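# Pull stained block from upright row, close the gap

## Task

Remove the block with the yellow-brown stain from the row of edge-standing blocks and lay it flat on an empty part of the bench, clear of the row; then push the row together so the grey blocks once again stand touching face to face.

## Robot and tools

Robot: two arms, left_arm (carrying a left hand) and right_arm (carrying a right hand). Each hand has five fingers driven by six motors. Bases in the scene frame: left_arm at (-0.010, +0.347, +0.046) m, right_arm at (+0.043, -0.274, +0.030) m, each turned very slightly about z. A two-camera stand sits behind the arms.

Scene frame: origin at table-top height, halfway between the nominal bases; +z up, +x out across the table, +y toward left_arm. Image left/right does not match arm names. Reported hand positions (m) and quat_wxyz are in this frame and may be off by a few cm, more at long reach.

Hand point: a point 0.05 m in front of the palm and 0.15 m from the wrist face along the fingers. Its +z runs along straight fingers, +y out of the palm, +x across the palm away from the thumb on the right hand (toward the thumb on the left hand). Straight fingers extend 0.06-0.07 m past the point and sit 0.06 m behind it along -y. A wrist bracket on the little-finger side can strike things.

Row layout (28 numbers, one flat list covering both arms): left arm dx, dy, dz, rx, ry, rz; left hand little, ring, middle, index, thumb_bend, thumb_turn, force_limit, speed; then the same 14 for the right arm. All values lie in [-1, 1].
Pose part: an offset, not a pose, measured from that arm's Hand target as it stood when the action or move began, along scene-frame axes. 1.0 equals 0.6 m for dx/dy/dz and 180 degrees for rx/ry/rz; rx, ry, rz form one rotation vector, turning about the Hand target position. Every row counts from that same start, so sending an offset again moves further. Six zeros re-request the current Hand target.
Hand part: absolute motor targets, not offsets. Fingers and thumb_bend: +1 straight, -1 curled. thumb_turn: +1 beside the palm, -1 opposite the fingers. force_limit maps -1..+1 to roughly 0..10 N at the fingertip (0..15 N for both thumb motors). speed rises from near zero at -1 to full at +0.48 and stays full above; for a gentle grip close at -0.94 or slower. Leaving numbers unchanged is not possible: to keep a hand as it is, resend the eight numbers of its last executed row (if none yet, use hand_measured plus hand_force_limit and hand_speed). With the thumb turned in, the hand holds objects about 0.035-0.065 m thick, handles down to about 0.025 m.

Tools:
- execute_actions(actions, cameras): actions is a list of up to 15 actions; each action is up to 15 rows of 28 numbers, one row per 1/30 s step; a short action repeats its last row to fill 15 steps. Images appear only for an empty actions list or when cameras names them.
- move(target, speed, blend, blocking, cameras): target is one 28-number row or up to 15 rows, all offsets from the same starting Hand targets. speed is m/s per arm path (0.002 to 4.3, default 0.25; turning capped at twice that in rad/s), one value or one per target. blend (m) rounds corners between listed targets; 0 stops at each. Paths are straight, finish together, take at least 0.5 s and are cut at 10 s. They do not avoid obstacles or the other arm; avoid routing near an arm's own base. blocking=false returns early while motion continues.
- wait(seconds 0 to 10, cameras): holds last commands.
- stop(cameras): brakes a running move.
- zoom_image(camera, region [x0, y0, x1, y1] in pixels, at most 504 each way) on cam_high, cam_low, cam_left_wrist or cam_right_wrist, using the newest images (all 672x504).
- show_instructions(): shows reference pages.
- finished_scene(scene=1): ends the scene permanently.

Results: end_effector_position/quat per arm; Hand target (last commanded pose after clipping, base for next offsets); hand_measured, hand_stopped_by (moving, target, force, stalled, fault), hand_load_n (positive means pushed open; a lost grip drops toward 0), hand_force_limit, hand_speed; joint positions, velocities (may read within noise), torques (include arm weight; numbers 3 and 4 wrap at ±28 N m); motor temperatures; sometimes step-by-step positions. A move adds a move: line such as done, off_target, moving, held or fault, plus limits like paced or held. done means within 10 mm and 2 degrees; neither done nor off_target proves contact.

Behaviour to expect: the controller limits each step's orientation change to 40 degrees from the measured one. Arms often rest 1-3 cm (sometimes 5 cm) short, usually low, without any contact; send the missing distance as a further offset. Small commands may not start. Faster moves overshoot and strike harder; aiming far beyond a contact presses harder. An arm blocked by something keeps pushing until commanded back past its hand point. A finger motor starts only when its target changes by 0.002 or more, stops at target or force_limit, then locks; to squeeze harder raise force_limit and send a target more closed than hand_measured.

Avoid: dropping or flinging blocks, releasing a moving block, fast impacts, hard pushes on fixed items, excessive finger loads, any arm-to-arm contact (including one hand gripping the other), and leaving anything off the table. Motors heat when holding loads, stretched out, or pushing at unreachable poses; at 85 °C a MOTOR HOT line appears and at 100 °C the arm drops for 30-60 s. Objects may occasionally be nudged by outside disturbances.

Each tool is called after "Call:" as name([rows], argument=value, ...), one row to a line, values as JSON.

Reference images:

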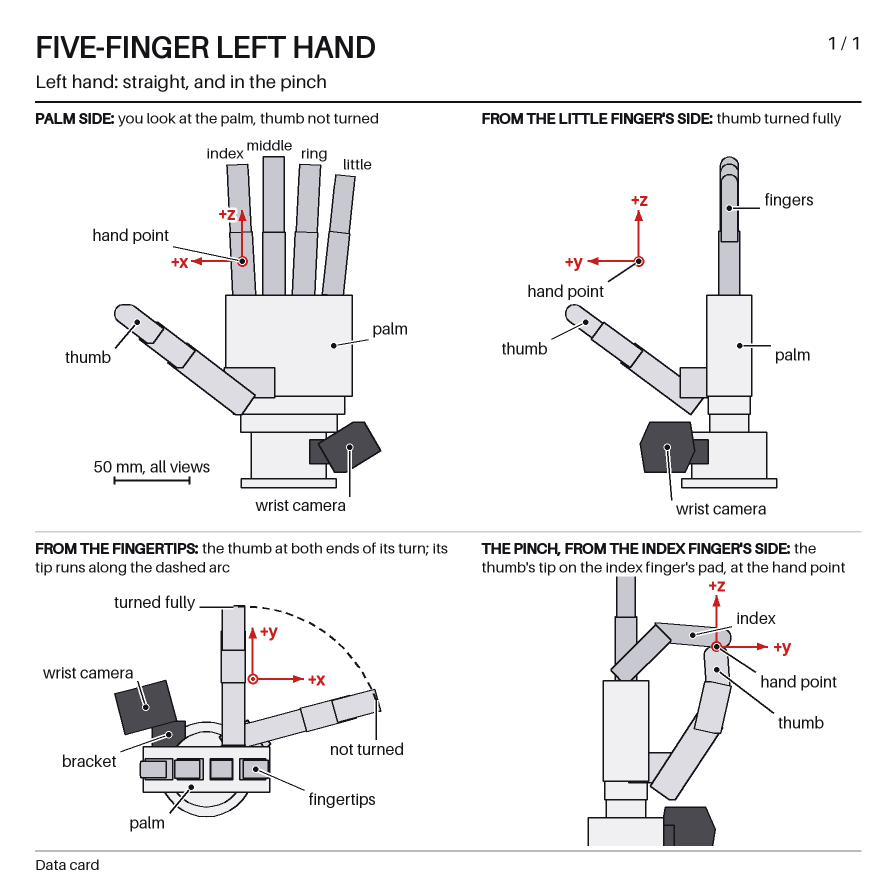

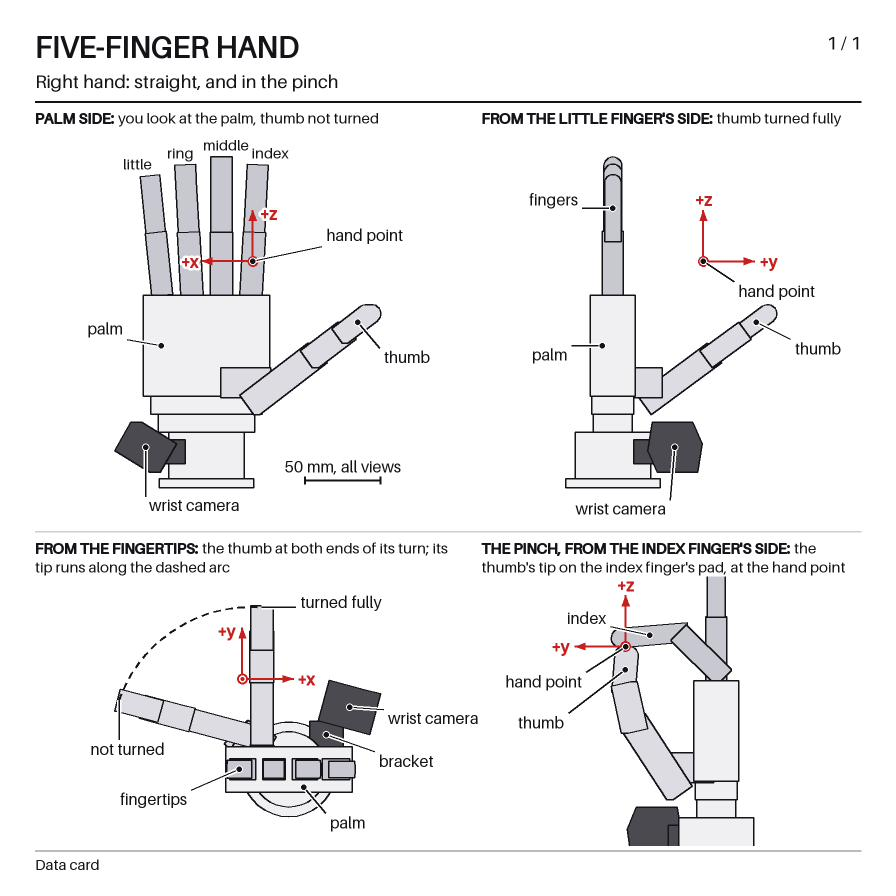

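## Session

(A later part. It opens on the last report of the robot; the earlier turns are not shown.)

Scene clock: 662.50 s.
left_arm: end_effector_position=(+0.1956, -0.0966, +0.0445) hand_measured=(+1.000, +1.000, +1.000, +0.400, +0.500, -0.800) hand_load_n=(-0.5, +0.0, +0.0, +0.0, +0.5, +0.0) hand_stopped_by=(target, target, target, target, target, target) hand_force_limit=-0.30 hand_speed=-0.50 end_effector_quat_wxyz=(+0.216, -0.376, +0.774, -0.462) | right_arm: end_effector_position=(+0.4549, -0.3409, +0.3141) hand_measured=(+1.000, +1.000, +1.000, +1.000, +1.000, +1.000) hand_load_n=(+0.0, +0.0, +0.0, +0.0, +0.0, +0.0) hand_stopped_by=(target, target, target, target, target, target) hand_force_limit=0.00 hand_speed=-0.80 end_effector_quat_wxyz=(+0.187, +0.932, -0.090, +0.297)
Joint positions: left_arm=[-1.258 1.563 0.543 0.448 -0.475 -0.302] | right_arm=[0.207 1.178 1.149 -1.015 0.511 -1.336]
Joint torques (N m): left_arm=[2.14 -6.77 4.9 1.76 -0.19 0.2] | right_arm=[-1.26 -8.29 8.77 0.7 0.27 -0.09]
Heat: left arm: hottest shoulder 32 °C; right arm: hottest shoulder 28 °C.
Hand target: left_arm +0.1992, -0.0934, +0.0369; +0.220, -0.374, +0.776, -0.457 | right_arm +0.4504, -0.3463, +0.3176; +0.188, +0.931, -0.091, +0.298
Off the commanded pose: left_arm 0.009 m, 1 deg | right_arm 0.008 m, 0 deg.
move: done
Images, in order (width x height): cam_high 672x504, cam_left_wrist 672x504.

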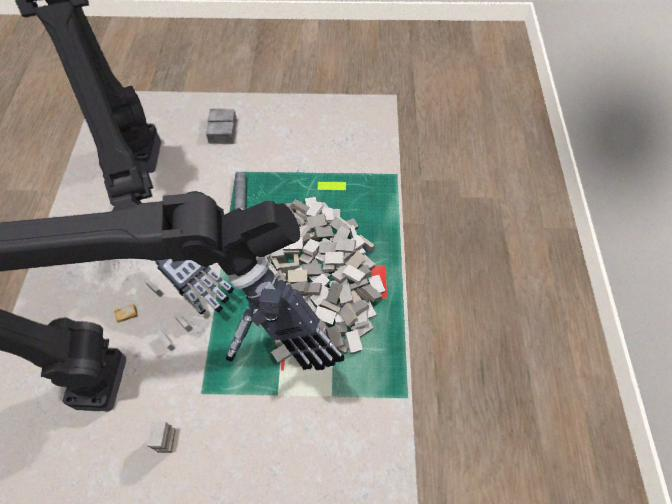

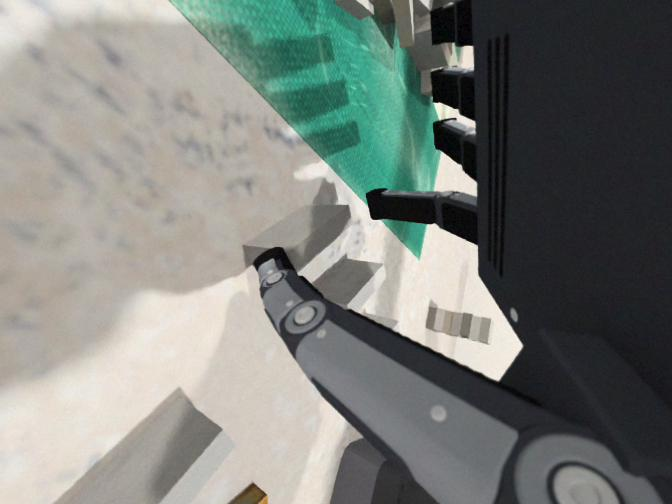

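Call:
move([
  [0,0,0.05,0,0,0,1,1,1,0.4,0.5,-0.8,-0.3,-0.5,0,0,0,0,0,0,1,1,1,1,1,1,0,-0.8],
  [-0.0025,-0.001,0.05,0,0,0.0667,1,1,1,0.4,0.5,-0.8,-0.3,-0.5,0,0,0,0,0,0,1,1,1,1,1,1,0,-0.8],
  [-0.0025,-0.001,0.02,0,0,0.0667,1,1,1,0.4,0.5,-0.8,-0.3,-0.5,0,0,0,0,0,0,1,1,1,1,1,1,0,-0.8],
], speed=0.06, cameras=["cam_high","cam_left_wrist"])

Call:
zoom_image(camera="cam_left_wrist", region=[180, 150, 430, 350])

Call:
zoom_image(camera="cam_high", region=[140, 260, 230, 332])

Scene clock: 669.47 s.
left_arm: end_effector_position=(+0.1973, -0.0780, +0.0446) hand_measured=(+1.000, +1.000, +1.000, +0.400, +0.500, -0.800) hand_load_n=(+0.0, +0.0, +0.0, +0.0, +0.0, +0.0) hand_stopped_by=(target, target, target, target, target, target) hand_force_limit=-0.30 hand_speed=-0.50 end_effector_quat_wxyz=(+0.273, -0.449, +0.740, -0.420) | right_arm: end_effector_position=(+0.4549, -0.3409, +0.3141) hand_measured=(+1.000, +1.000, +1.000, +1.000, +1.000, +1.000) hand_load_n=(+0.0, +0.0, +0.0, +0.0, +0.0, +0.0) hand_stopped_by=(target, target, target, target, target, target) hand_force_limit=0.00 hand_speed=-0.80 end_effector_quat_wxyz=(+0.187, +0.932, -0.090, +0.297)
Joint positions: left_arm=[-1.321 1.542 0.576 0.251 -0.706 -0.48] | right_arm=[0.207 1.178 1.149 -1.015 0.511 -1.336]
Joint torques (N m): left_arm=[1.32 -7.06 7.21 1.4 -0.46 -0.02] | right_arm=[-1.2 -7.65 9.01 0.81 0.27 -0.05]
Heat: left arm: hottest shoulder 32 °C; right arm: hottest shoulder 28 °C.
Hand target: left_arm +0.1977, -0.0940, +0.0490; +0.267, -0.453, +0.733, -0.432 | right_arm +0.4504, -0.3463, +0.3176; +0.188, +0.931, -0.091, +0.298
Off the commanded pose: left_arm 0.017 m, 2 deg | right_arm 0.008 m, 0 deg.
move: off_target (left_arm)
Images, in order (width x height): cam_high 672x504, cam_left_wrist 672x504.

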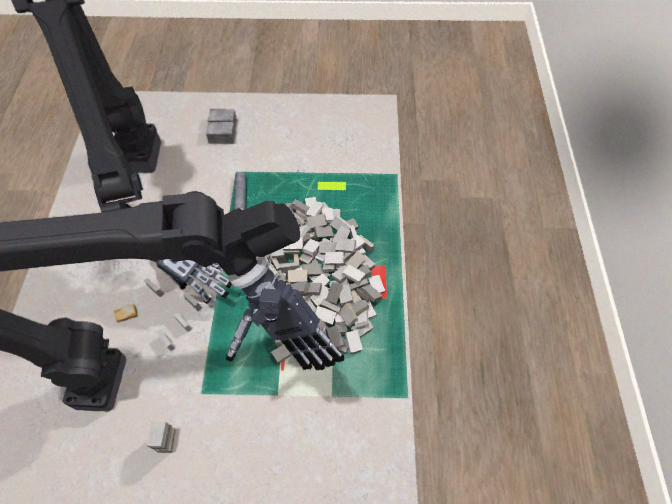

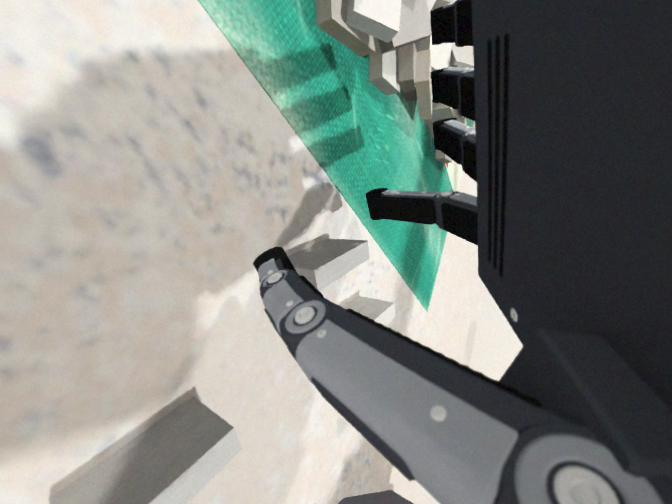

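Scaled by 2.016 from the camera's 672x504 image, which has a finer 960x720 frame.

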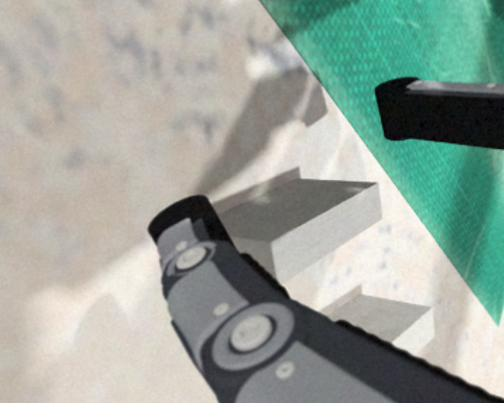

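Scaled by 5.600 from the camera's 672x504 image, which has a finer 960x720 frame.

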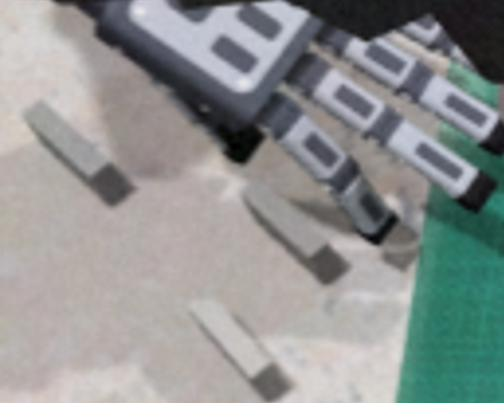

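Call:
move([
  [0,0,0.05,0,0,0,1,1,1,0.4,0.5,-0.8,-0.3,-0.5,0,0,0,0,0,0,1,1,1,1,1,1,0,-0.8],
  [-0.005,-0.02,0.05,0,0,0,1,1,1,0.4,0.5,-0.8,-0.3,-0.5,0,0,0,0,0,0,1,1,1,1,1,1,0,-0.8],
  [-0.005,-0.012,0.025,0,0,0,1,1,1,0.4,0.5,-0.8,-0.3,-0.5,0,0,0,0,0,0,1,1,1,1,1,1,0,-0.8],
], speed=0.07, cameras=["cam_high","cam_left_wrist"])

Call:
zoom_image(camera="cam_left_wrist", region=[180, 150, 430, 350])

Call:
zoom_image(camera="cam_high", region=[140, 260, 230, 332])

Scene clock: 672.80 s.
left_arm: end_effector_position=(+0.1947, -0.0924, +0.0648) hand_measured=(+1.000, +1.000, +1.000, +0.400, +0.500, -0.800) hand_load_n=(+0.0, +0.0, +0.0, +0.0, +0.0, +0.0) hand_stopped_by=(target, target, target, target, target, target) hand_force_limit=-0.30 hand_speed=-0.50 end_effector_quat_wxyz=(+0.271, -0.449, +0.737, -0.426) | right_arm: end_effector_position=(+0.4549, -0.3409, +0.3141) hand_measured=(+1.000, +1.000, +1.000, +1.000, +1.000, +1.000) hand_load_n=(+0.0, +0.0, +0.0, +0.0, +0.0, +0.0) hand_stopped_by=(target, target, target, target, target, target) hand_force_limit=0.00 hand_speed=-0.80 end_effector_quat_wxyz=(+0.187, +0.932, -0.090, +0.297)
Joint positions: left_arm=[-1.338 1.511 0.618 0.185 -0.718 -0.493] | right_arm=[0.207 1.178 1.149 -1.015 0.511 -1.336]
Joint torques (N m): left_arm=[1.79 -6.65 6.84 1.55 -0.4 0.02] | right_arm=[-2.14 -7.88 8.98 0.75 0.24 -0.1]
Heat: left arm: hottest shoulder 32 °C; right arm: hottest shoulder 28 °C.
Hand target: left_arm +0.1948, -0.1012, +0.0639; +0.267, -0.453, +0.733, -0.432 | right_arm +0.4504, -0.3463, +0.3176; +0.188, +0.931, -0.091, +0.298
Off the commanded pose: left_arm 0.009 m, 1 deg | right_arm 0.008 m, 0 deg.
move: done
Images, in order (width x height): cam_high 672x504, cam_left_wrist 672x504.

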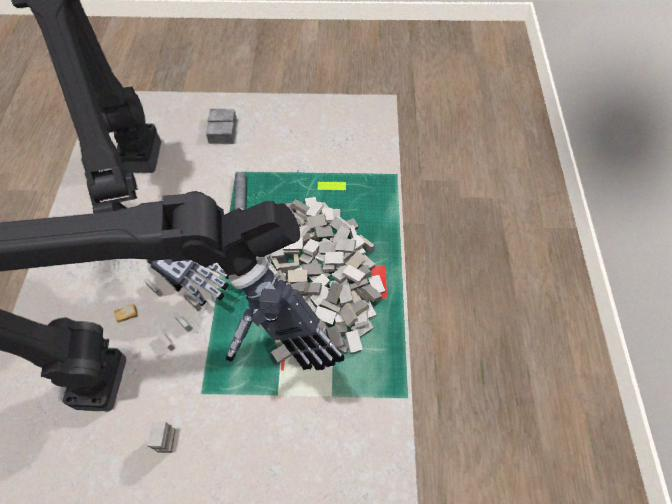

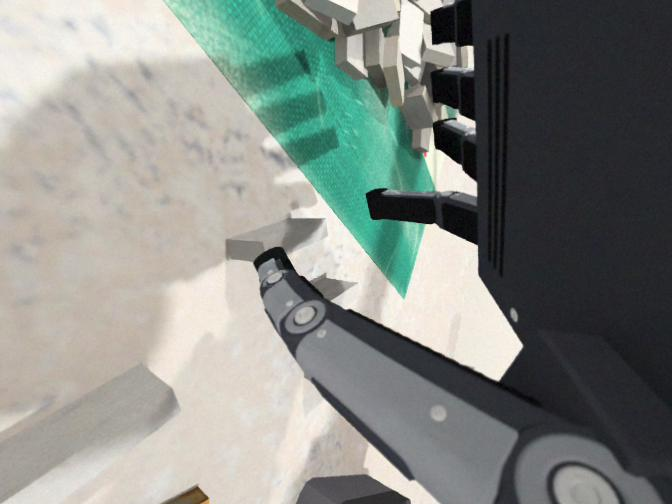

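Scaled by 2.016 from the camera's 672x504 image, which has a finer 960x720 frame.

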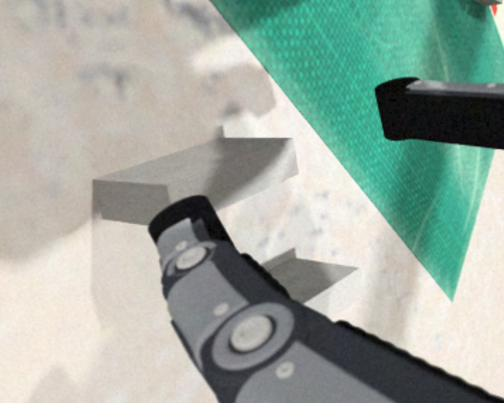

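Scaled by 5.600 from the camera's 672x504 image, which has a finer 960x720 frame.

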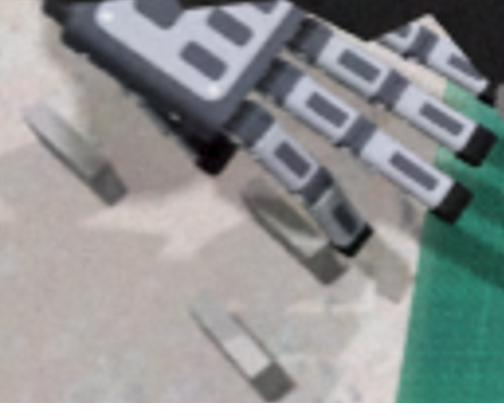

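Call:
move([
  [0.001,-0.006,0.0,0,0,0,1,1,1,0.4,0.5,-0.8,-0.3,-0.5,0,0,0,0,0,0,1,1,1,1,1,1,0,-0.8],
  [0.001,-0.005,-0.022,0,0,0,1,1,1,0.4,0.5,-0.8,-0.3,-0.5,0,0,0,0,0,0,1,1,1,1,1,1,0,-0.8],
], speed=0.05, cameras=["cam_high","cam_left_wrist"])

Call:
zoom_image(camera="cam_left_wrist", region=[220, 180, 370, 300])

Call:
zoom_image(camera="cam_high", region=[160, 270, 220, 318])

Scene clock: 676.53 s.
left_arm: end_effector_position=(+0.1956, -0.0959, +0.0522) hand_measured=(+1.000, +1.000, +1.000, +0.400, +0.500, -0.800) hand_load_n=(+0.0, +0.0, +0.0, +0.0, +0.0, +0.0) hand_stopped_by=(target, target, target, target, target, target) hand_force_limit=-0.30 hand_speed=-0.50 end_effector_quat_wxyz=(+0.271, -0.449, +0.737, -0.426) | right_arm: end_effector_position=(+0.4549, -0.3409, +0.3141) hand_measured=(+1.000, +1.000, +1.000, +1.000, +1.000, +1.000) hand_load_n=(+0.0, +0.0, +0.0, +0.0, +0.0, +0.0) hand_stopped_by=(target, target, target, target, target, target) hand_force_limit=0.00 hand_speed=-0.80 end_effector_quat_wxyz=(+0.187, +0.932, -0.090, +0.297)
Joint positions: left_arm=[-1.338 1.556 0.618 0.23 -0.718 -0.493] | right_arm=[0.207 1.178 1.149 -1.015 0.511 -1.336]
Joint torques (N m): left_arm=[1.38 -7.3 6.45 1.57 -0.39 0.03] | right_arm=[-1.55 -7.82 8.98 0.8 0.25 -0.11]
Heat: left arm: hottest shoulder 32 °C; right arm: hottest shoulder 28 °C.
Hand target: left_arm +0.1954, -0.1042, +0.0508; +0.267, -0.453, +0.733, -0.432 | right_arm +0.4504, -0.3463, +0.3176; +0.188, +0.931, -0.091, +0.298
Off the commanded pose: left_arm 0.008 m, 1 deg | right_arm 0.008 m, 0 deg.
move: done
Images, in order (width x height): cam_high 672x504, cam_left_wrist 672x504.

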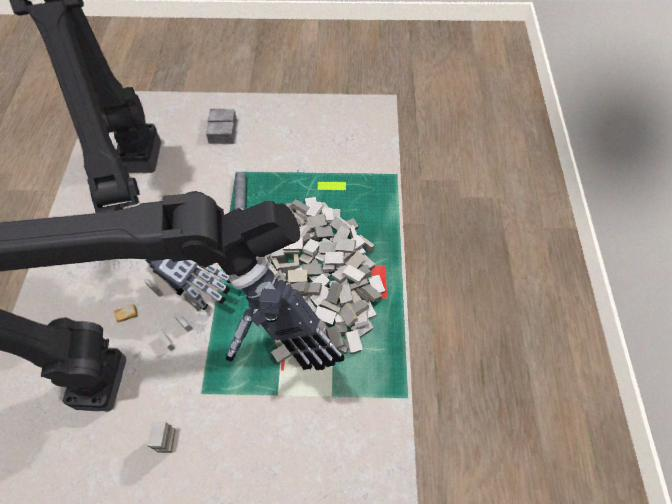

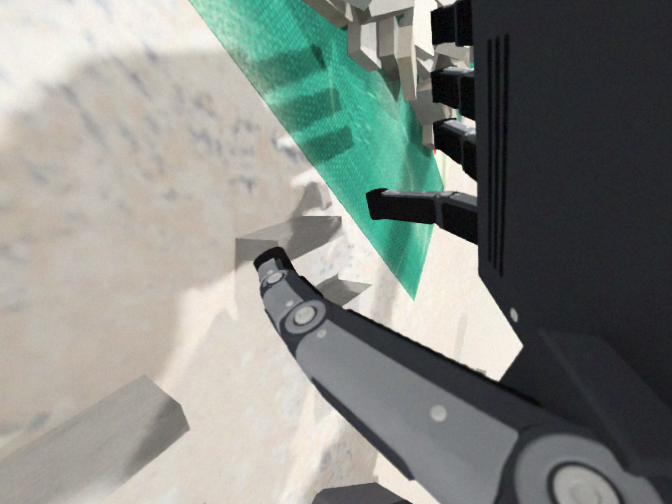

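Scaled by 3.360 from the camera's 672x504 image, which has a finer 960x720 frame.

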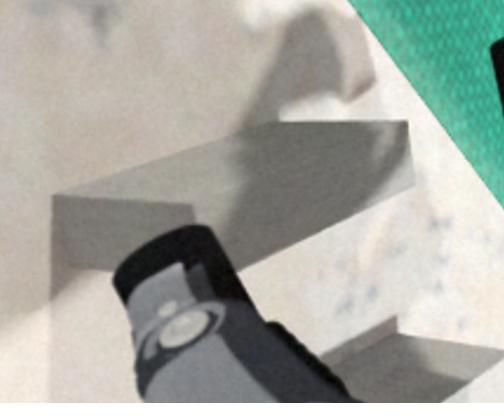

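Scaled by 8.400 from the camera's 672x504 image, which has a finer 960x720 frame.

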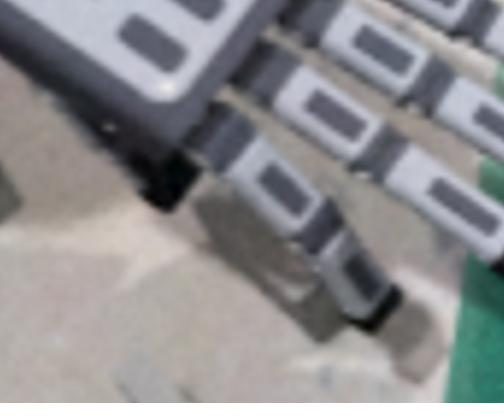

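Call:
move([
  [0.0,0.0,0.0,0,0,-0.0222,1,1,1,0.4,0.5,-0.8,-0.3,-0.5,0,0,0,0,0,0,1,1,1,1,1,1,0,-0.8],
  [0.0,0.0,-0.033,0,0,-0.0222,1,1,1,0.4,0.5,-0.8,-0.3,-0.5,0,0,0,0,0,0,1,1,1,1,1,1,0,-0.8],
], speed=0.05, cameras=["cam_high","cam_left_wrist"])

Call:
zoom_image(camera="cam_left_wrist", region=[220, 180, 370, 300])

Call:
zoom_image(camera="cam_high", region=[160, 270, 220, 318])

Scene clock: 680.03 s.
left_arm: end_effector_position=(+0.1917, -0.1078, +0.0393) hand_measured=(+1.000, +1.000, +1.000, +0.400, +0.500, -0.800) hand_load_n=(+0.0, +0.0, +0.0, +0.0, +0.0, +0.0) hand_stopped_by=(target, target, target, target, target, target) hand_force_limit=-0.30 hand_speed=-0.50 end_effector_quat_wxyz=(+0.247, -0.430, +0.745, -0.447) | right_arm: end_effector_position=(+0.4549, -0.3409, +0.3141) hand_measured=(+1.000, +1.000, +1.000, +1.000, +1.000, +1.000) hand_load_n=(+0.0, +0.0, +0.0, +0.0, +0.0, +0.0) hand_stopped_by=(target, target, target, target, target, target) hand_force_limit=0.00 hand_speed=-0.80 end_effector_quat_wxyz=(+0.187, +0.932, -0.090, +0.297)
Joint positions: left_arm=[-1.329 1.608 0.6 0.363 -0.648 -0.445] | right_arm=[0.207 1.178 1.149 -1.015 0.511 -1.336]
Joint torques (N m): left_arm=[2.67 -7.18 4.68 1.52 -0.28 0.24] | right_arm=[-1.67 -8.53 8.85 0.7 0.24 -0.09]
Heat: left arm: hottest shoulder 32 °C; right arm: hottest shoulder 28 °C.
Hand target: left_arm +0.1953, -0.1041, +0.0309; +0.252, -0.427, +0.748, -0.441 | right_arm +0.4504, -0.3463, +0.3176; +0.188, +0.931, -0.091, +0.298
Off the commanded pose: left_arm 0.010 m, 1 deg | right_arm 0.008 m, 0 deg.
move: done
Images, in order (width x height): cam_high 672x504, cam_left_wrist 672x504.

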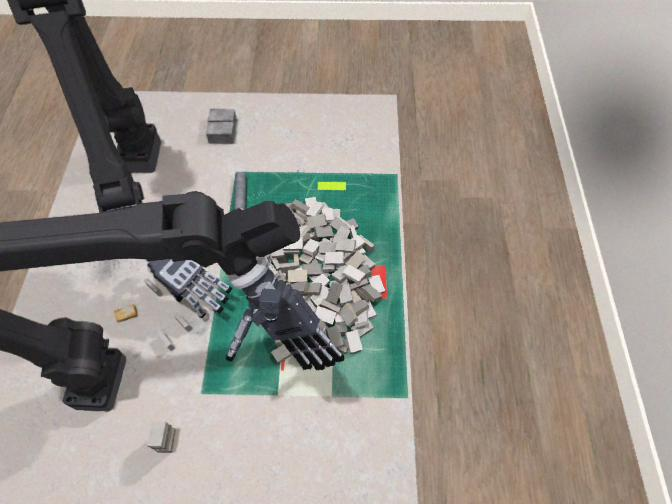

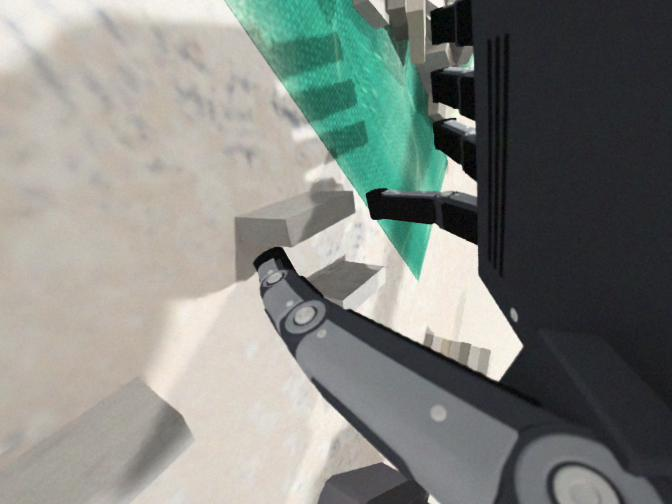

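Scaled by 3.360 from the camera's 672x504 image, which has a finer 960x720 frame.

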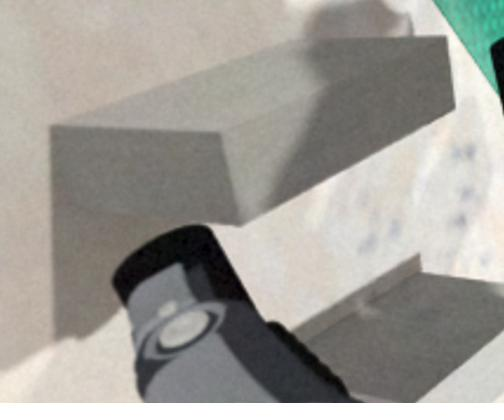

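Scaled by 8.400 from the camera's 672x504 image, which has a finer 960x720 frame.

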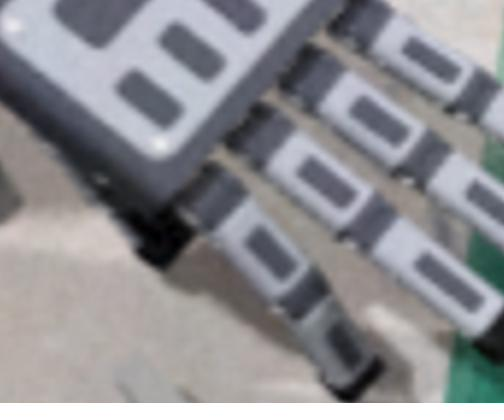

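Call:
move([
  [0.0,0.0,0.045,0,0,0,1,1,1,0.4,0.5,-0.8,-0.3,-0.5,0,0,0,0,0,0,1,1,1,1,1,1,0,-0.8],
  [0.003,0.010,0.045,0,0,0,1,1,1,0.4,0.5,-0.8,-0.3,-0.5,0,0,0,0,0,0,1,1,1,1,1,1,0,-0.8],
  [0.003,0.010,0.025,0,0,0,1,1,1,0.4,0.5,-0.8,-0.3,-0.5,0,0,0,0,0,0,1,1,1,1,1,1,0,-0.8],
], speed=0.06, cameras=["cam_left_wrist"])

Call:
zoom_image(camera="cam_left_wrist", region=[220, 180, 370, 300])

Scene clock: 683.23 s.
left_arm: end_effector_position=(+0.1938, -0.1022, +0.0536) hand_measured=(+1.000, +1.000, +1.000, +0.400, +0.500, -0.800) hand_load_n=(+0.0, +0.0, +0.0, +0.0, +0.0, +0.0) hand_stopped_by=(target, target, target, target, target, target) hand_force_limit=-0.30 hand_speed=-0.50 end_effector_quat_wxyz=(+0.247, -0.430, +0.745, -0.446) | right_arm: end_effector_position=(+0.4549, -0.3409, +0.3141) hand_measured=(+1.000, +1.000, +1.000, +1.000, +1.000, +1.000) hand_load_n=(+0.0, +0.0, +0.0, +0.0, +0.0, +0.0) hand_stopped_by=(target, target, target, target, target, target) hand_force_limit=0.00 hand_speed=-0.80 end_effector_quat_wxyz=(+0.187, +0.932, -0.090, +0.297)
Joint positions: left_arm=[-1.319 1.554 0.595 0.317 -0.641 -0.438] | right_arm=[0.207 1.178 1.149 -1.015 0.511 -1.336]
Joint torques (N m): left_arm=[2.9 -7.59 4.81 1.63 -0.27 0.22] | right_arm=[-2.08 -8.23 8.91 0.87 0.24 -0.04]
Heat: left arm: hottest shoulder 32 °C; right arm: hottest shoulder 28 °C.
Hand target: left_arm +0.1970, -0.0981, +0.0458; +0.252, -0.427, +0.748, -0.441 | right_arm +0.4504, -0.3463, +0.3176; +0.188, +0.931, -0.091, +0.298
Off the commanded pose: left_arm 0.009 m, 1 deg | right_arm 0.008 m, 0 deg.
move: done
Images, in order (width x height): cam_left_wrist 672x504.

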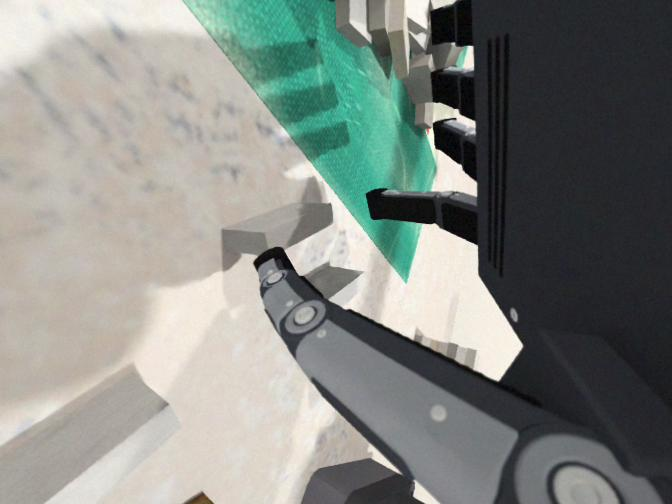

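Scaled by 3.360 from the camera's 672x504 image, which has a finer 960x720 frame.

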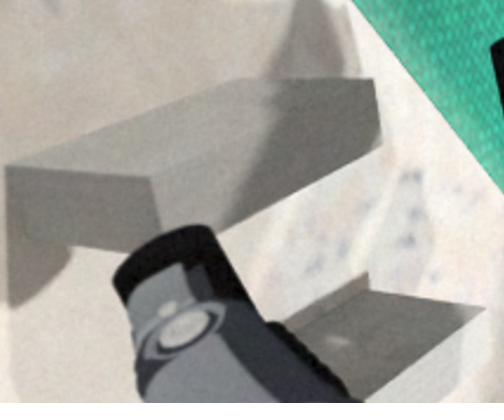

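Call:
move([
  [0.001,0.014,0.012,0,0,0,1,1,1,0.4,0.5,-0.8,-0.3,-0.5,0,0,0,0,0,0,1,1,1,1,1,1,0,-0.8],
], speed=0.06, cameras=["cam_left_wrist"])

Call:
zoom_image(camera="cam_left_wrist", region=[220, 180, 370, 300])

Scene clock: 684.60 s.
left_arm: end_effector_position=(+0.1940, -0.0924, +0.0463) hand_measured=(+1.000, +1.000, +1.000, +0.400, +0.500, -0.800) hand_load_n=(+0.5, +0.0, +0.0, +0.0, +0.0, +0.0) hand_stopped_by=(target, target, target, target, target, target) hand_force_limit=-0.30 hand_speed=-0.50 end_effector_quat_wxyz=(+0.249, -0.429, +0.750, -0.437) | right_arm: end_effector_position=(+0.4549, -0.3409, +0.3141) hand_measured=(+1.000, +1.000, +1.000, +1.000, +1.000, +1.000) hand_load_n=(+0.0, +0.0, +0.0, +0.0, +0.0, +0.0) hand_stopped_by=(target, target, target, target, target, target) hand_force_limit=0.00 hand_speed=-0.80 end_effector_quat_wxyz=(+0.187, +0.932, -0.090, +0.297)
Joint positions: left_arm=[-1.311 1.554 0.578 0.317 -0.635 -0.432] | right_arm=[0.207 1.178 1.149 -1.015 0.511 -1.336]
Joint torques (N m): left_arm=[2.32 -9.93 4.82 0.96 -0.23 0.22] | right_arm=[-1.85 -8 8.91 0.8 0.25 -0.09]
Heat: left arm: hottest shoulder 32 °C; right arm: hottest shoulder 28 °C.
Hand target: left_arm +0.1977, -0.0897, +0.0530; +0.252, -0.427, +0.748, -0.441 | right_arm +0.4504, -0.3463, +0.3176; +0.188, +0.931, -0.091, +0.298
Off the commanded pose: left_arm 0.008 m, 1 deg | right_arm 0.008 m, 0 deg.
move: done
Images, in order (width x height): cam_left_wrist 672x504.

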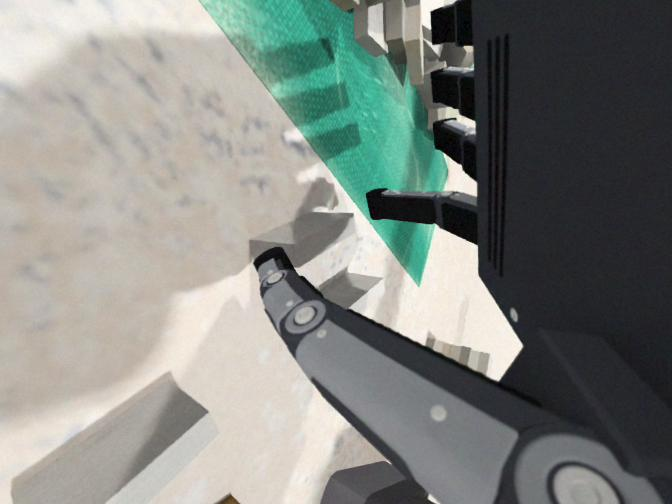

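Scaled by 3.360 from the camera's 672x504 image, which has a finer 960x720 frame.

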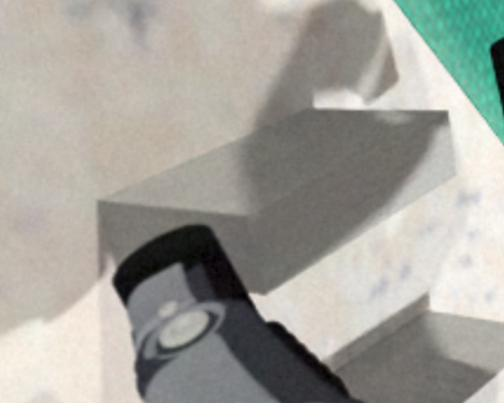

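Call:
move([
  [0.003,-0.014,0.0,0,0,0,1,1,1,0.4,0.5,-0.8,-0.3,-0.5,0,0,0,0,0,0,1,1,1,1,1,1,0,-0.8],
], speed=0.06, cameras=["cam_left_wrist"])

Call:
zoom_image(camera="cam_left_wrist", region=[220, 180, 370, 300])

Scene clock: 686.00 s.
left_arm: end_effector_position=(+0.1940, -0.0925, +0.0468) hand_measured=(+1.000, +1.000, +1.000, +0.400, +0.500, -0.800) hand_load_n=(+0.0, +0.0, +0.0, +0.0, +0.0, +0.0) hand_stopped_by=(target, target, target, target, target, target) hand_force_limit=-0.30 hand_speed=-0.50 end_effector_quat_wxyz=(+0.249, -0.429, +0.750, -0.438) | right_arm: end_effector_position=(+0.4549, -0.3409, +0.3141) hand_measured=(+1.000, +1.000, +1.000, +1.000, +1.000, +1.000) hand_load_n=(+0.0, +0.0, +0.0, +0.0, +0.0, +0.0) hand_stopped_by=(target, target, target, target, target, target) hand_force_limit=0.00 hand_speed=-0.80 end_effector_quat_wxyz=(+0.187, +0.932, -0.090, +0.297)
Joint positions: left_arm=[-1.311 1.553 0.578 0.317 -0.635 -0.432] | right_arm=[0.207 1.178 1.149 -1.015 0.511 -1.336]
Joint torques (N m): left_arm=[3.02 -9.17 6.48 0.76 -0.27 0.19] | right_arm=[-1.85 -7.65 8.75 0.83 0.26 -0.11]
Heat: left arm: hottest shoulder 32 °C; right arm: hottest shoulder 28 °C.
Hand target: left_arm +0.1995, -0.0981, +0.0530; +0.252, -0.427, +0.748, -0.441 | right_arm +0.4504, -0.3463, +0.3176; +0.188, +0.931, -0.091, +0.298
Off the commanded pose: left_arm 0.010 m, 1 deg | right_arm 0.008 m, 0 deg.
move: done
Images, in order (width x height): cam_left_wrist 672x504.

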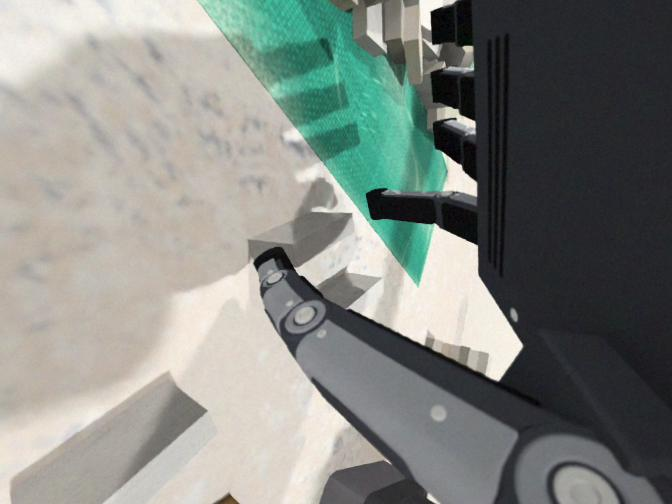

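Scaled by 3.360 from the camera's 672x504 image, which has a finer 960x720 frame.

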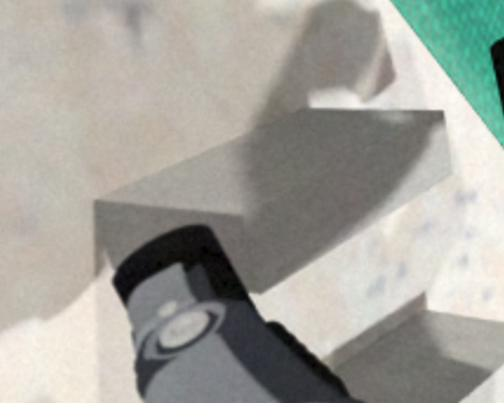

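Call:
move([
  [0.004,-0.010,-0.006,0,0,0,1,1,1,0.4,0.5,-0.8,-0.3,-0.5,0,0,0,0,0,0,1,1,1,1,1,1,0,-0.8],
], speed=0.06, cameras=["cam_left_wrist"])

Call:
zoom_image(camera="cam_left_wrist", region=[220, 180, 370, 300])

Scene clock: 687.07 s.
left_arm: end_effector_position=(+0.1940, -0.0925, +0.0468) hand_measured=(+1.000, +1.000, +1.000, +0.400, +0.500, -0.800) hand_load_n=(+0.0, +0.0, +0.0, +0.0, +0.0, +0.0) hand_stopped_by=(target, target, target, target, target, target) hand_force_limit=-0.30 hand_speed=-0.50 end_effector_quat_wxyz=(+0.249, -0.429, +0.750, -0.438) | right_arm: end_effector_position=(+0.4549, -0.3409, +0.3141) hand_measured=(+1.000, +1.000, +1.000, +1.000, +1.000, +1.000) hand_load_n=(+0.0, +0.0, +0.0, +0.0, +0.0, +0.0) hand_stopped_by=(target, target, target, target, target, target) hand_force_limit=0.00 hand_speed=-0.80 end_effector_quat_wxyz=(+0.187, +0.932, -0.090, +0.297)
Joint positions: left_arm=[-1.311 1.553 0.578 0.317 -0.635 -0.432] | right_arm=[0.207 1.178 1.149 -1.015 0.511 -1.336]
Joint torques (N m): left_arm=[2.84 -7.18 7.75 1.14 -0.28 0.2] | right_arm=[-2.2 -8.06 8.91 0.87 0.24 -0.07]
Heat: left arm: hottest shoulder 32 °C; right arm: hottest shoulder 28 °C.
Hand target: left_arm +0.2019, -0.1041, +0.0494; +0.252, -0.427, +0.748, -0.441 | right_arm +0.4504, -0.3463, +0.3176; +0.188, +0.931, -0.091, +0.298
Off the commanded pose: left_arm 0.014 m, 1 deg | right_arm 0.008 m, 0 deg.
move: off_target (left_arm)
Images, in order (width x height): cam_left_wrist 672x504.

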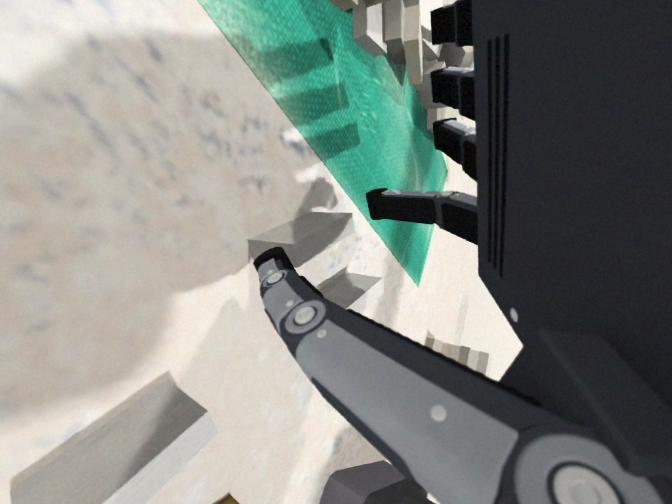

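Scaled by 3.360 from the camera's 672x504 image, which has a finer 960x720 frame.

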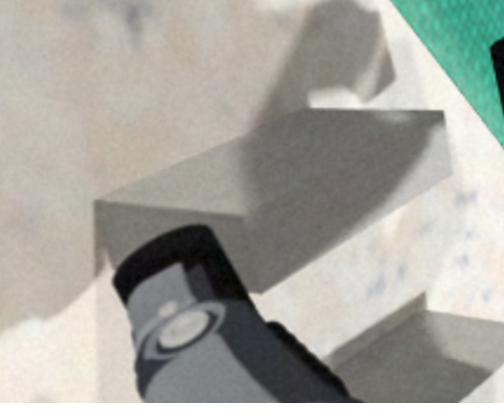

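Call:
move([
  [0.002,-0.006,-0.016,0,0,0,1,1,1,0.4,0.5,-0.8,-0.3,-0.5,0,0,0,0,0,0,1,1,1,1,1,1,0,-0.8],
], speed=0.06, cameras=["cam_left_wrist"])

Call:
zoom_image(camera="cam_left_wrist", region=[220, 180, 370, 300])

Scene clock: 688.30 s.
left_arm: end_effector_position=(+0.1937, -0.0912, +0.0337) hand_measured=(+1.000, +1.000, +1.000, +0.400, +0.500, -0.800) hand_load_n=(+0.0, +0.0, -0.5, +0.0, +0.0, +0.0) hand_stopped_by=(target, target, target, target, target, target) hand_force_limit=-0.30 hand_speed=-0.50 end_effector_quat_wxyz=(+0.251, -0.428, +0.754, -0.430) | right_arm: end_effector_position=(+0.4549, -0.3409, +0.3141) hand_measured=(+1.000, +1.000, +1.000, +1.000, +1.000, +1.000) hand_load_n=(+0.0, +0.0, -0.5, +0.0, +0.0, +0.0) hand_stopped_by=(target, target, target, target, target, target) hand_force_limit=0.00 hand_speed=-0.80 end_effector_quat_wxyz=(+0.187, +0.932, -0.090, +0.297)
Joint positions: left_arm=[-1.311 1.589 0.578 0.336 -0.635 -0.432] | right_arm=[0.207 1.178 1.149 -1.015 0.511 -1.336]
Joint torques (N m): left_arm=[2.78 -6.59 7.66 1.59 -0.29 0.19] | right_arm=[-1.85 -7.41 8.84 0.62 0.25 -0.06]
Heat: left arm: hottest shoulder 32 °C; right arm: hottest shoulder 28 °C.
Hand target: left_arm +0.2031, -0.1077, +0.0400; +0.252, -0.427, +0.748, -0.441 | right_arm +0.4504, -0.3463, +0.3176; +0.188, +0.931, -0.091, +0.298
Off the commanded pose: left_arm 0.020 m, 1 deg | right_arm 0.008 m, 0 deg.
move: off_target (left_arm)
Images, in order (width x height): cam_left_wrist 672x504.

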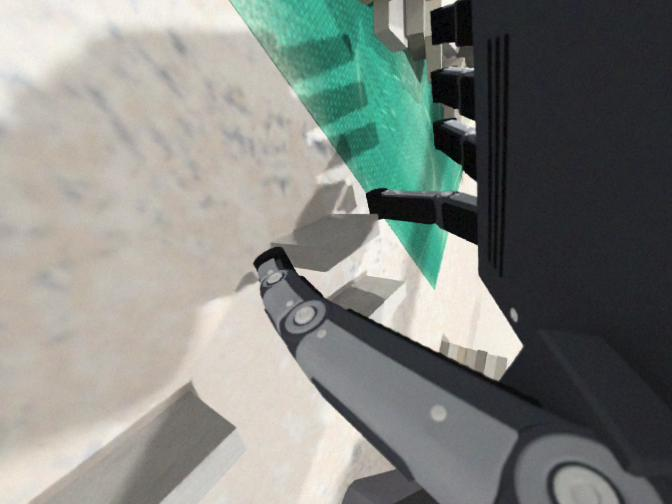

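Scaled by 3.360 from the camera's 672x504 image, which has a finer 960x720 frame.

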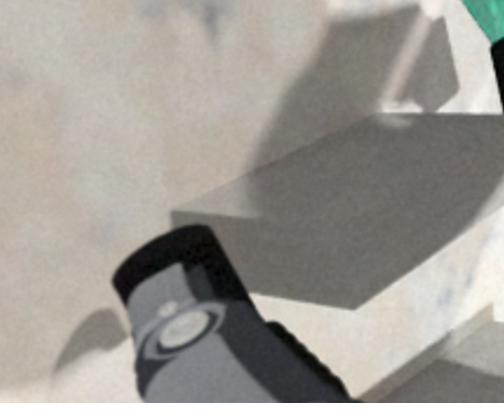

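Call:
move([
  [-0.008,0.0175,-0.004,0,0,0,1,1,1,0.4,0.5,-0.8,-0.3,-0.5,0,0,0,0,0,0,1,1,1,1,1,1,0,-0.8],
  [-0.008,0.0175,-0.004,0,0,0,1,1,1,0.25,0.5,-0.8,-0.3,-0.9,0,0,0,0,0,0,1,1,1,1,1,1,0,-0.8],
], speed=0.06, cameras=["cam_left_wrist","cam_high"])

Call:
zoom_image(camera="cam_left_wrist", region=[220, 180, 370, 300])

Call:
zoom_image(camera="cam_high", region=[160, 270, 220, 318])

Scene clock: 691.67 s.
left_arm: end_effector_position=(+0.1946, -0.0943, +0.0367) hand_measured=(+1.000, +1.000, +1.000, +0.250, +0.500, -0.800) hand_load_n=(+0.0, +0.0, +0.0, +0.0, +0.0, +0.0) hand_stopped_by=(target, target, target, target, target, target) hand_force_limit=-0.30 hand_speed=-0.90 end_effector_quat_wxyz=(+0.249, -0.428, +0.750, -0.437) | right_arm: end_effector_position=(+0.4549, -0.3409, +0.3141) hand_measured=(+1.000, +1.000, +1.000, +1.000, +1.000, +1.000) hand_load_n=(+0.0, +0.0, +0.0, +0.0, +0.0, +0.0) hand_stopped_by=(target, target, target, target, target, target) hand_force_limit=0.00 hand_speed=-0.80 end_effector_quat_wxyz=(+0.187, +0.932, -0.090, +0.297)
Joint positions: left_arm=[-1.311 1.589 0.578 0.352 -0.635 -0.432] | right_arm=[0.207 1.178 1.149 -1.015 0.511 -1.336]
Joint torques (N m): left_arm=[2.67 -8.06 5.48 1.83 -0.4 0.21] | right_arm=[-1.79 -8.23 8.69 0.85 0.25 -0.06]
Heat: left arm: hottest shoulder 32 °C; right arm: hottest shoulder 28 °C.
Hand target: left_arm +0.1983, -0.0972, +0.0375; +0.252, -0.427, +0.748, -0.441 | right_arm +0.4504, -0.3463, +0.3176; +0.188, +0.931, -0.091, +0.298
Off the commanded pose: left_arm 0.005 m, 1 deg | right_arm 0.008 m, 0 deg.
move: done
Images, in order (width x height): cam_high 672x504, cam_left_wrist 672x504.

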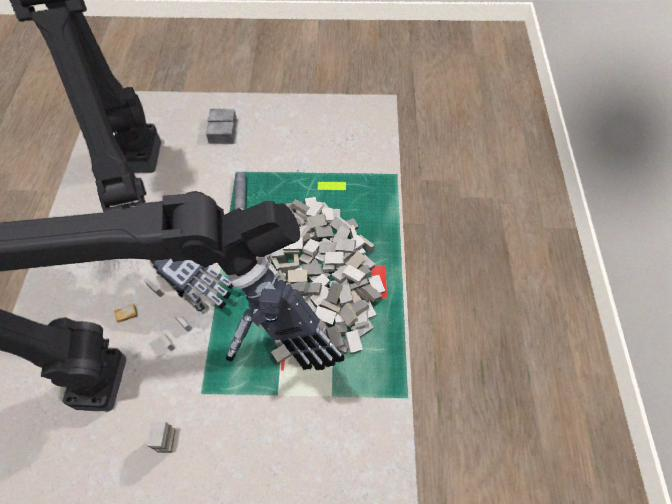

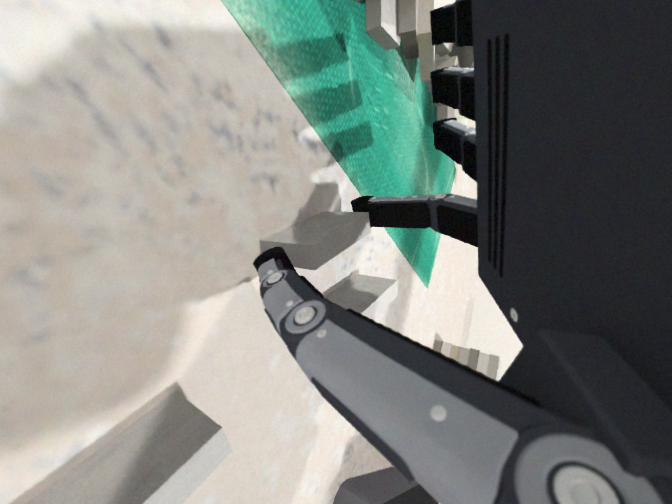

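Scaled by 3.360 from the camera's 672x504 image, which has a finer 960x720 frame.

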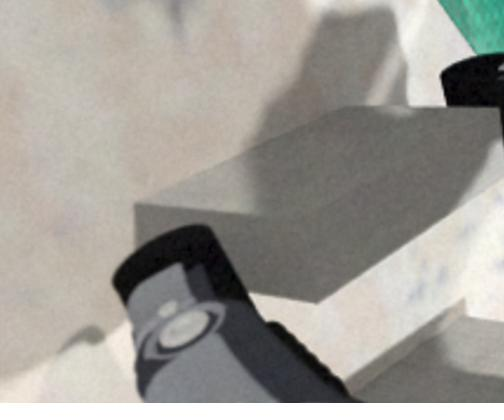

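Scaled by 8.400 from the camera's 672x504 image, which has a finer 960x720 frame.

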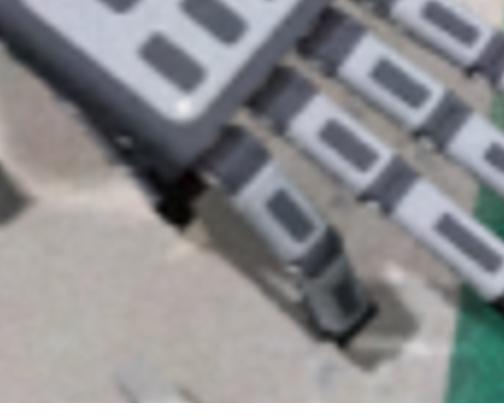

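Call:
move([
  [0,0,0,0,0,0,1,1,1,0.0,0.5,-0.8,-0.3,-0.93,0,0,0,0,0,0,1,1,1,1,1,1,0,-0.8],
], speed=0.06, cameras=["cam_left_wrist","cam_high"])

Call:
zoom_image(camera="cam_left_wrist", region=[220, 160, 400, 304])

Call:
zoom_image(camera="cam_high", region=[160, 270, 220, 318])

Scene clock: 692.97 s.
left_arm: end_effector_position=(+0.1946, -0.0945, +0.0369) hand_measured=(+1.000, +1.000, +1.000, +0.166, +0.502, -0.800) hand_load_n=(+0.0, +0.0, +0.0, +4.5, +3.5, +0.0) hand_stopped_by=(target, target, target, force, target, target) hand_force_limit=-0.30 hand_speed=-0.93 end_effector_quat_wxyz=(+0.249, -0.429, +0.750, -0.438) | right_arm: end_effector_position=(+0.4549, -0.3409, +0.3141) hand_measured=(+1.000, +1.000, +1.000, +1.000, +1.000, +1.000) hand_load_n=(+0.0, +0.0, +0.0, +0.0, +0.0, +0.0) hand_stopped_by=(target, target, target, target, target, target) hand_force_limit=0.00 hand_speed=-0.80 end_effector_quat_wxyz=(+0.187, +0.932, -0.090, +0.297)
Joint positions: left_arm=[-1.311 1.589 0.578 0.353 -0.635 -0.432] | right_arm=[0.207 1.178 1.149 -1.015 0.511 -1.336]
Joint torques (N m): left_arm=[2.26 -8.7 5.42 1.55 -0.39 0.17] | right_arm=[-2.08 -7.59 8.79 0.75 0.29 -0.1]
Heat: left arm: hottest shoulder 32 °C; right arm: hottest shoulder 28 °C.
Hand target: left_arm +0.1983, -0.0973, +0.0376; +0.252, -0.427, +0.748, -0.441 | right_arm +0.4504, -0.3463, +0.3176; +0.188, +0.931, -0.091, +0.298
Off the commanded pose: left_arm 0.005 m, 1 deg | right_arm 0.008 m, 0 deg.
move: done
Images, in order (width x height): cam_high 672x504, cam_left_wrist 672x504.

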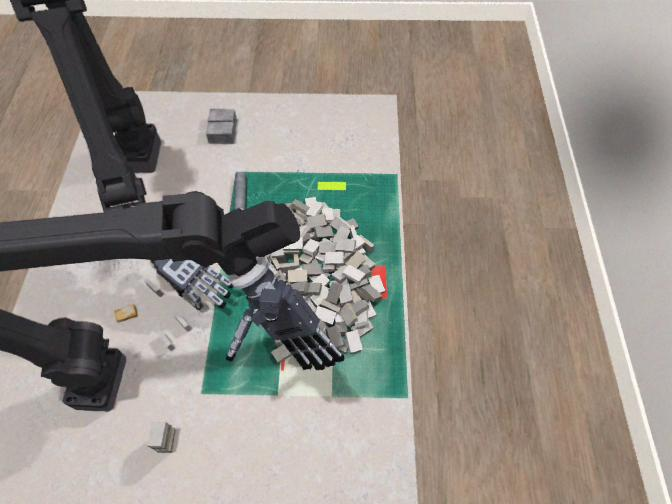

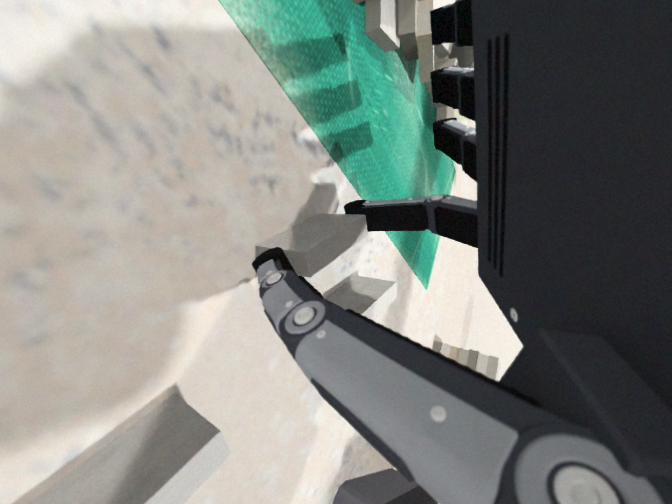

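Scaled by 2.800 from the camera's 672x504 image, which has a finer 960x720 frame.

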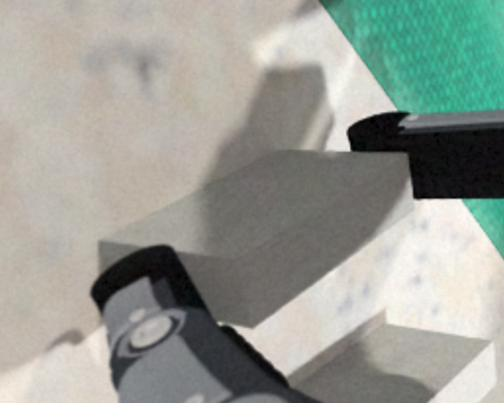

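Scaled by 8.400 from the camera's 672x504 image, which has a finer 960x720 frame.

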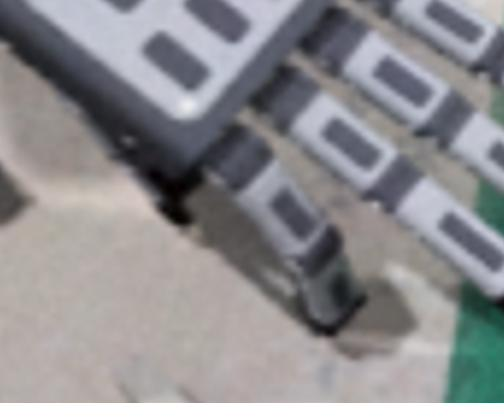

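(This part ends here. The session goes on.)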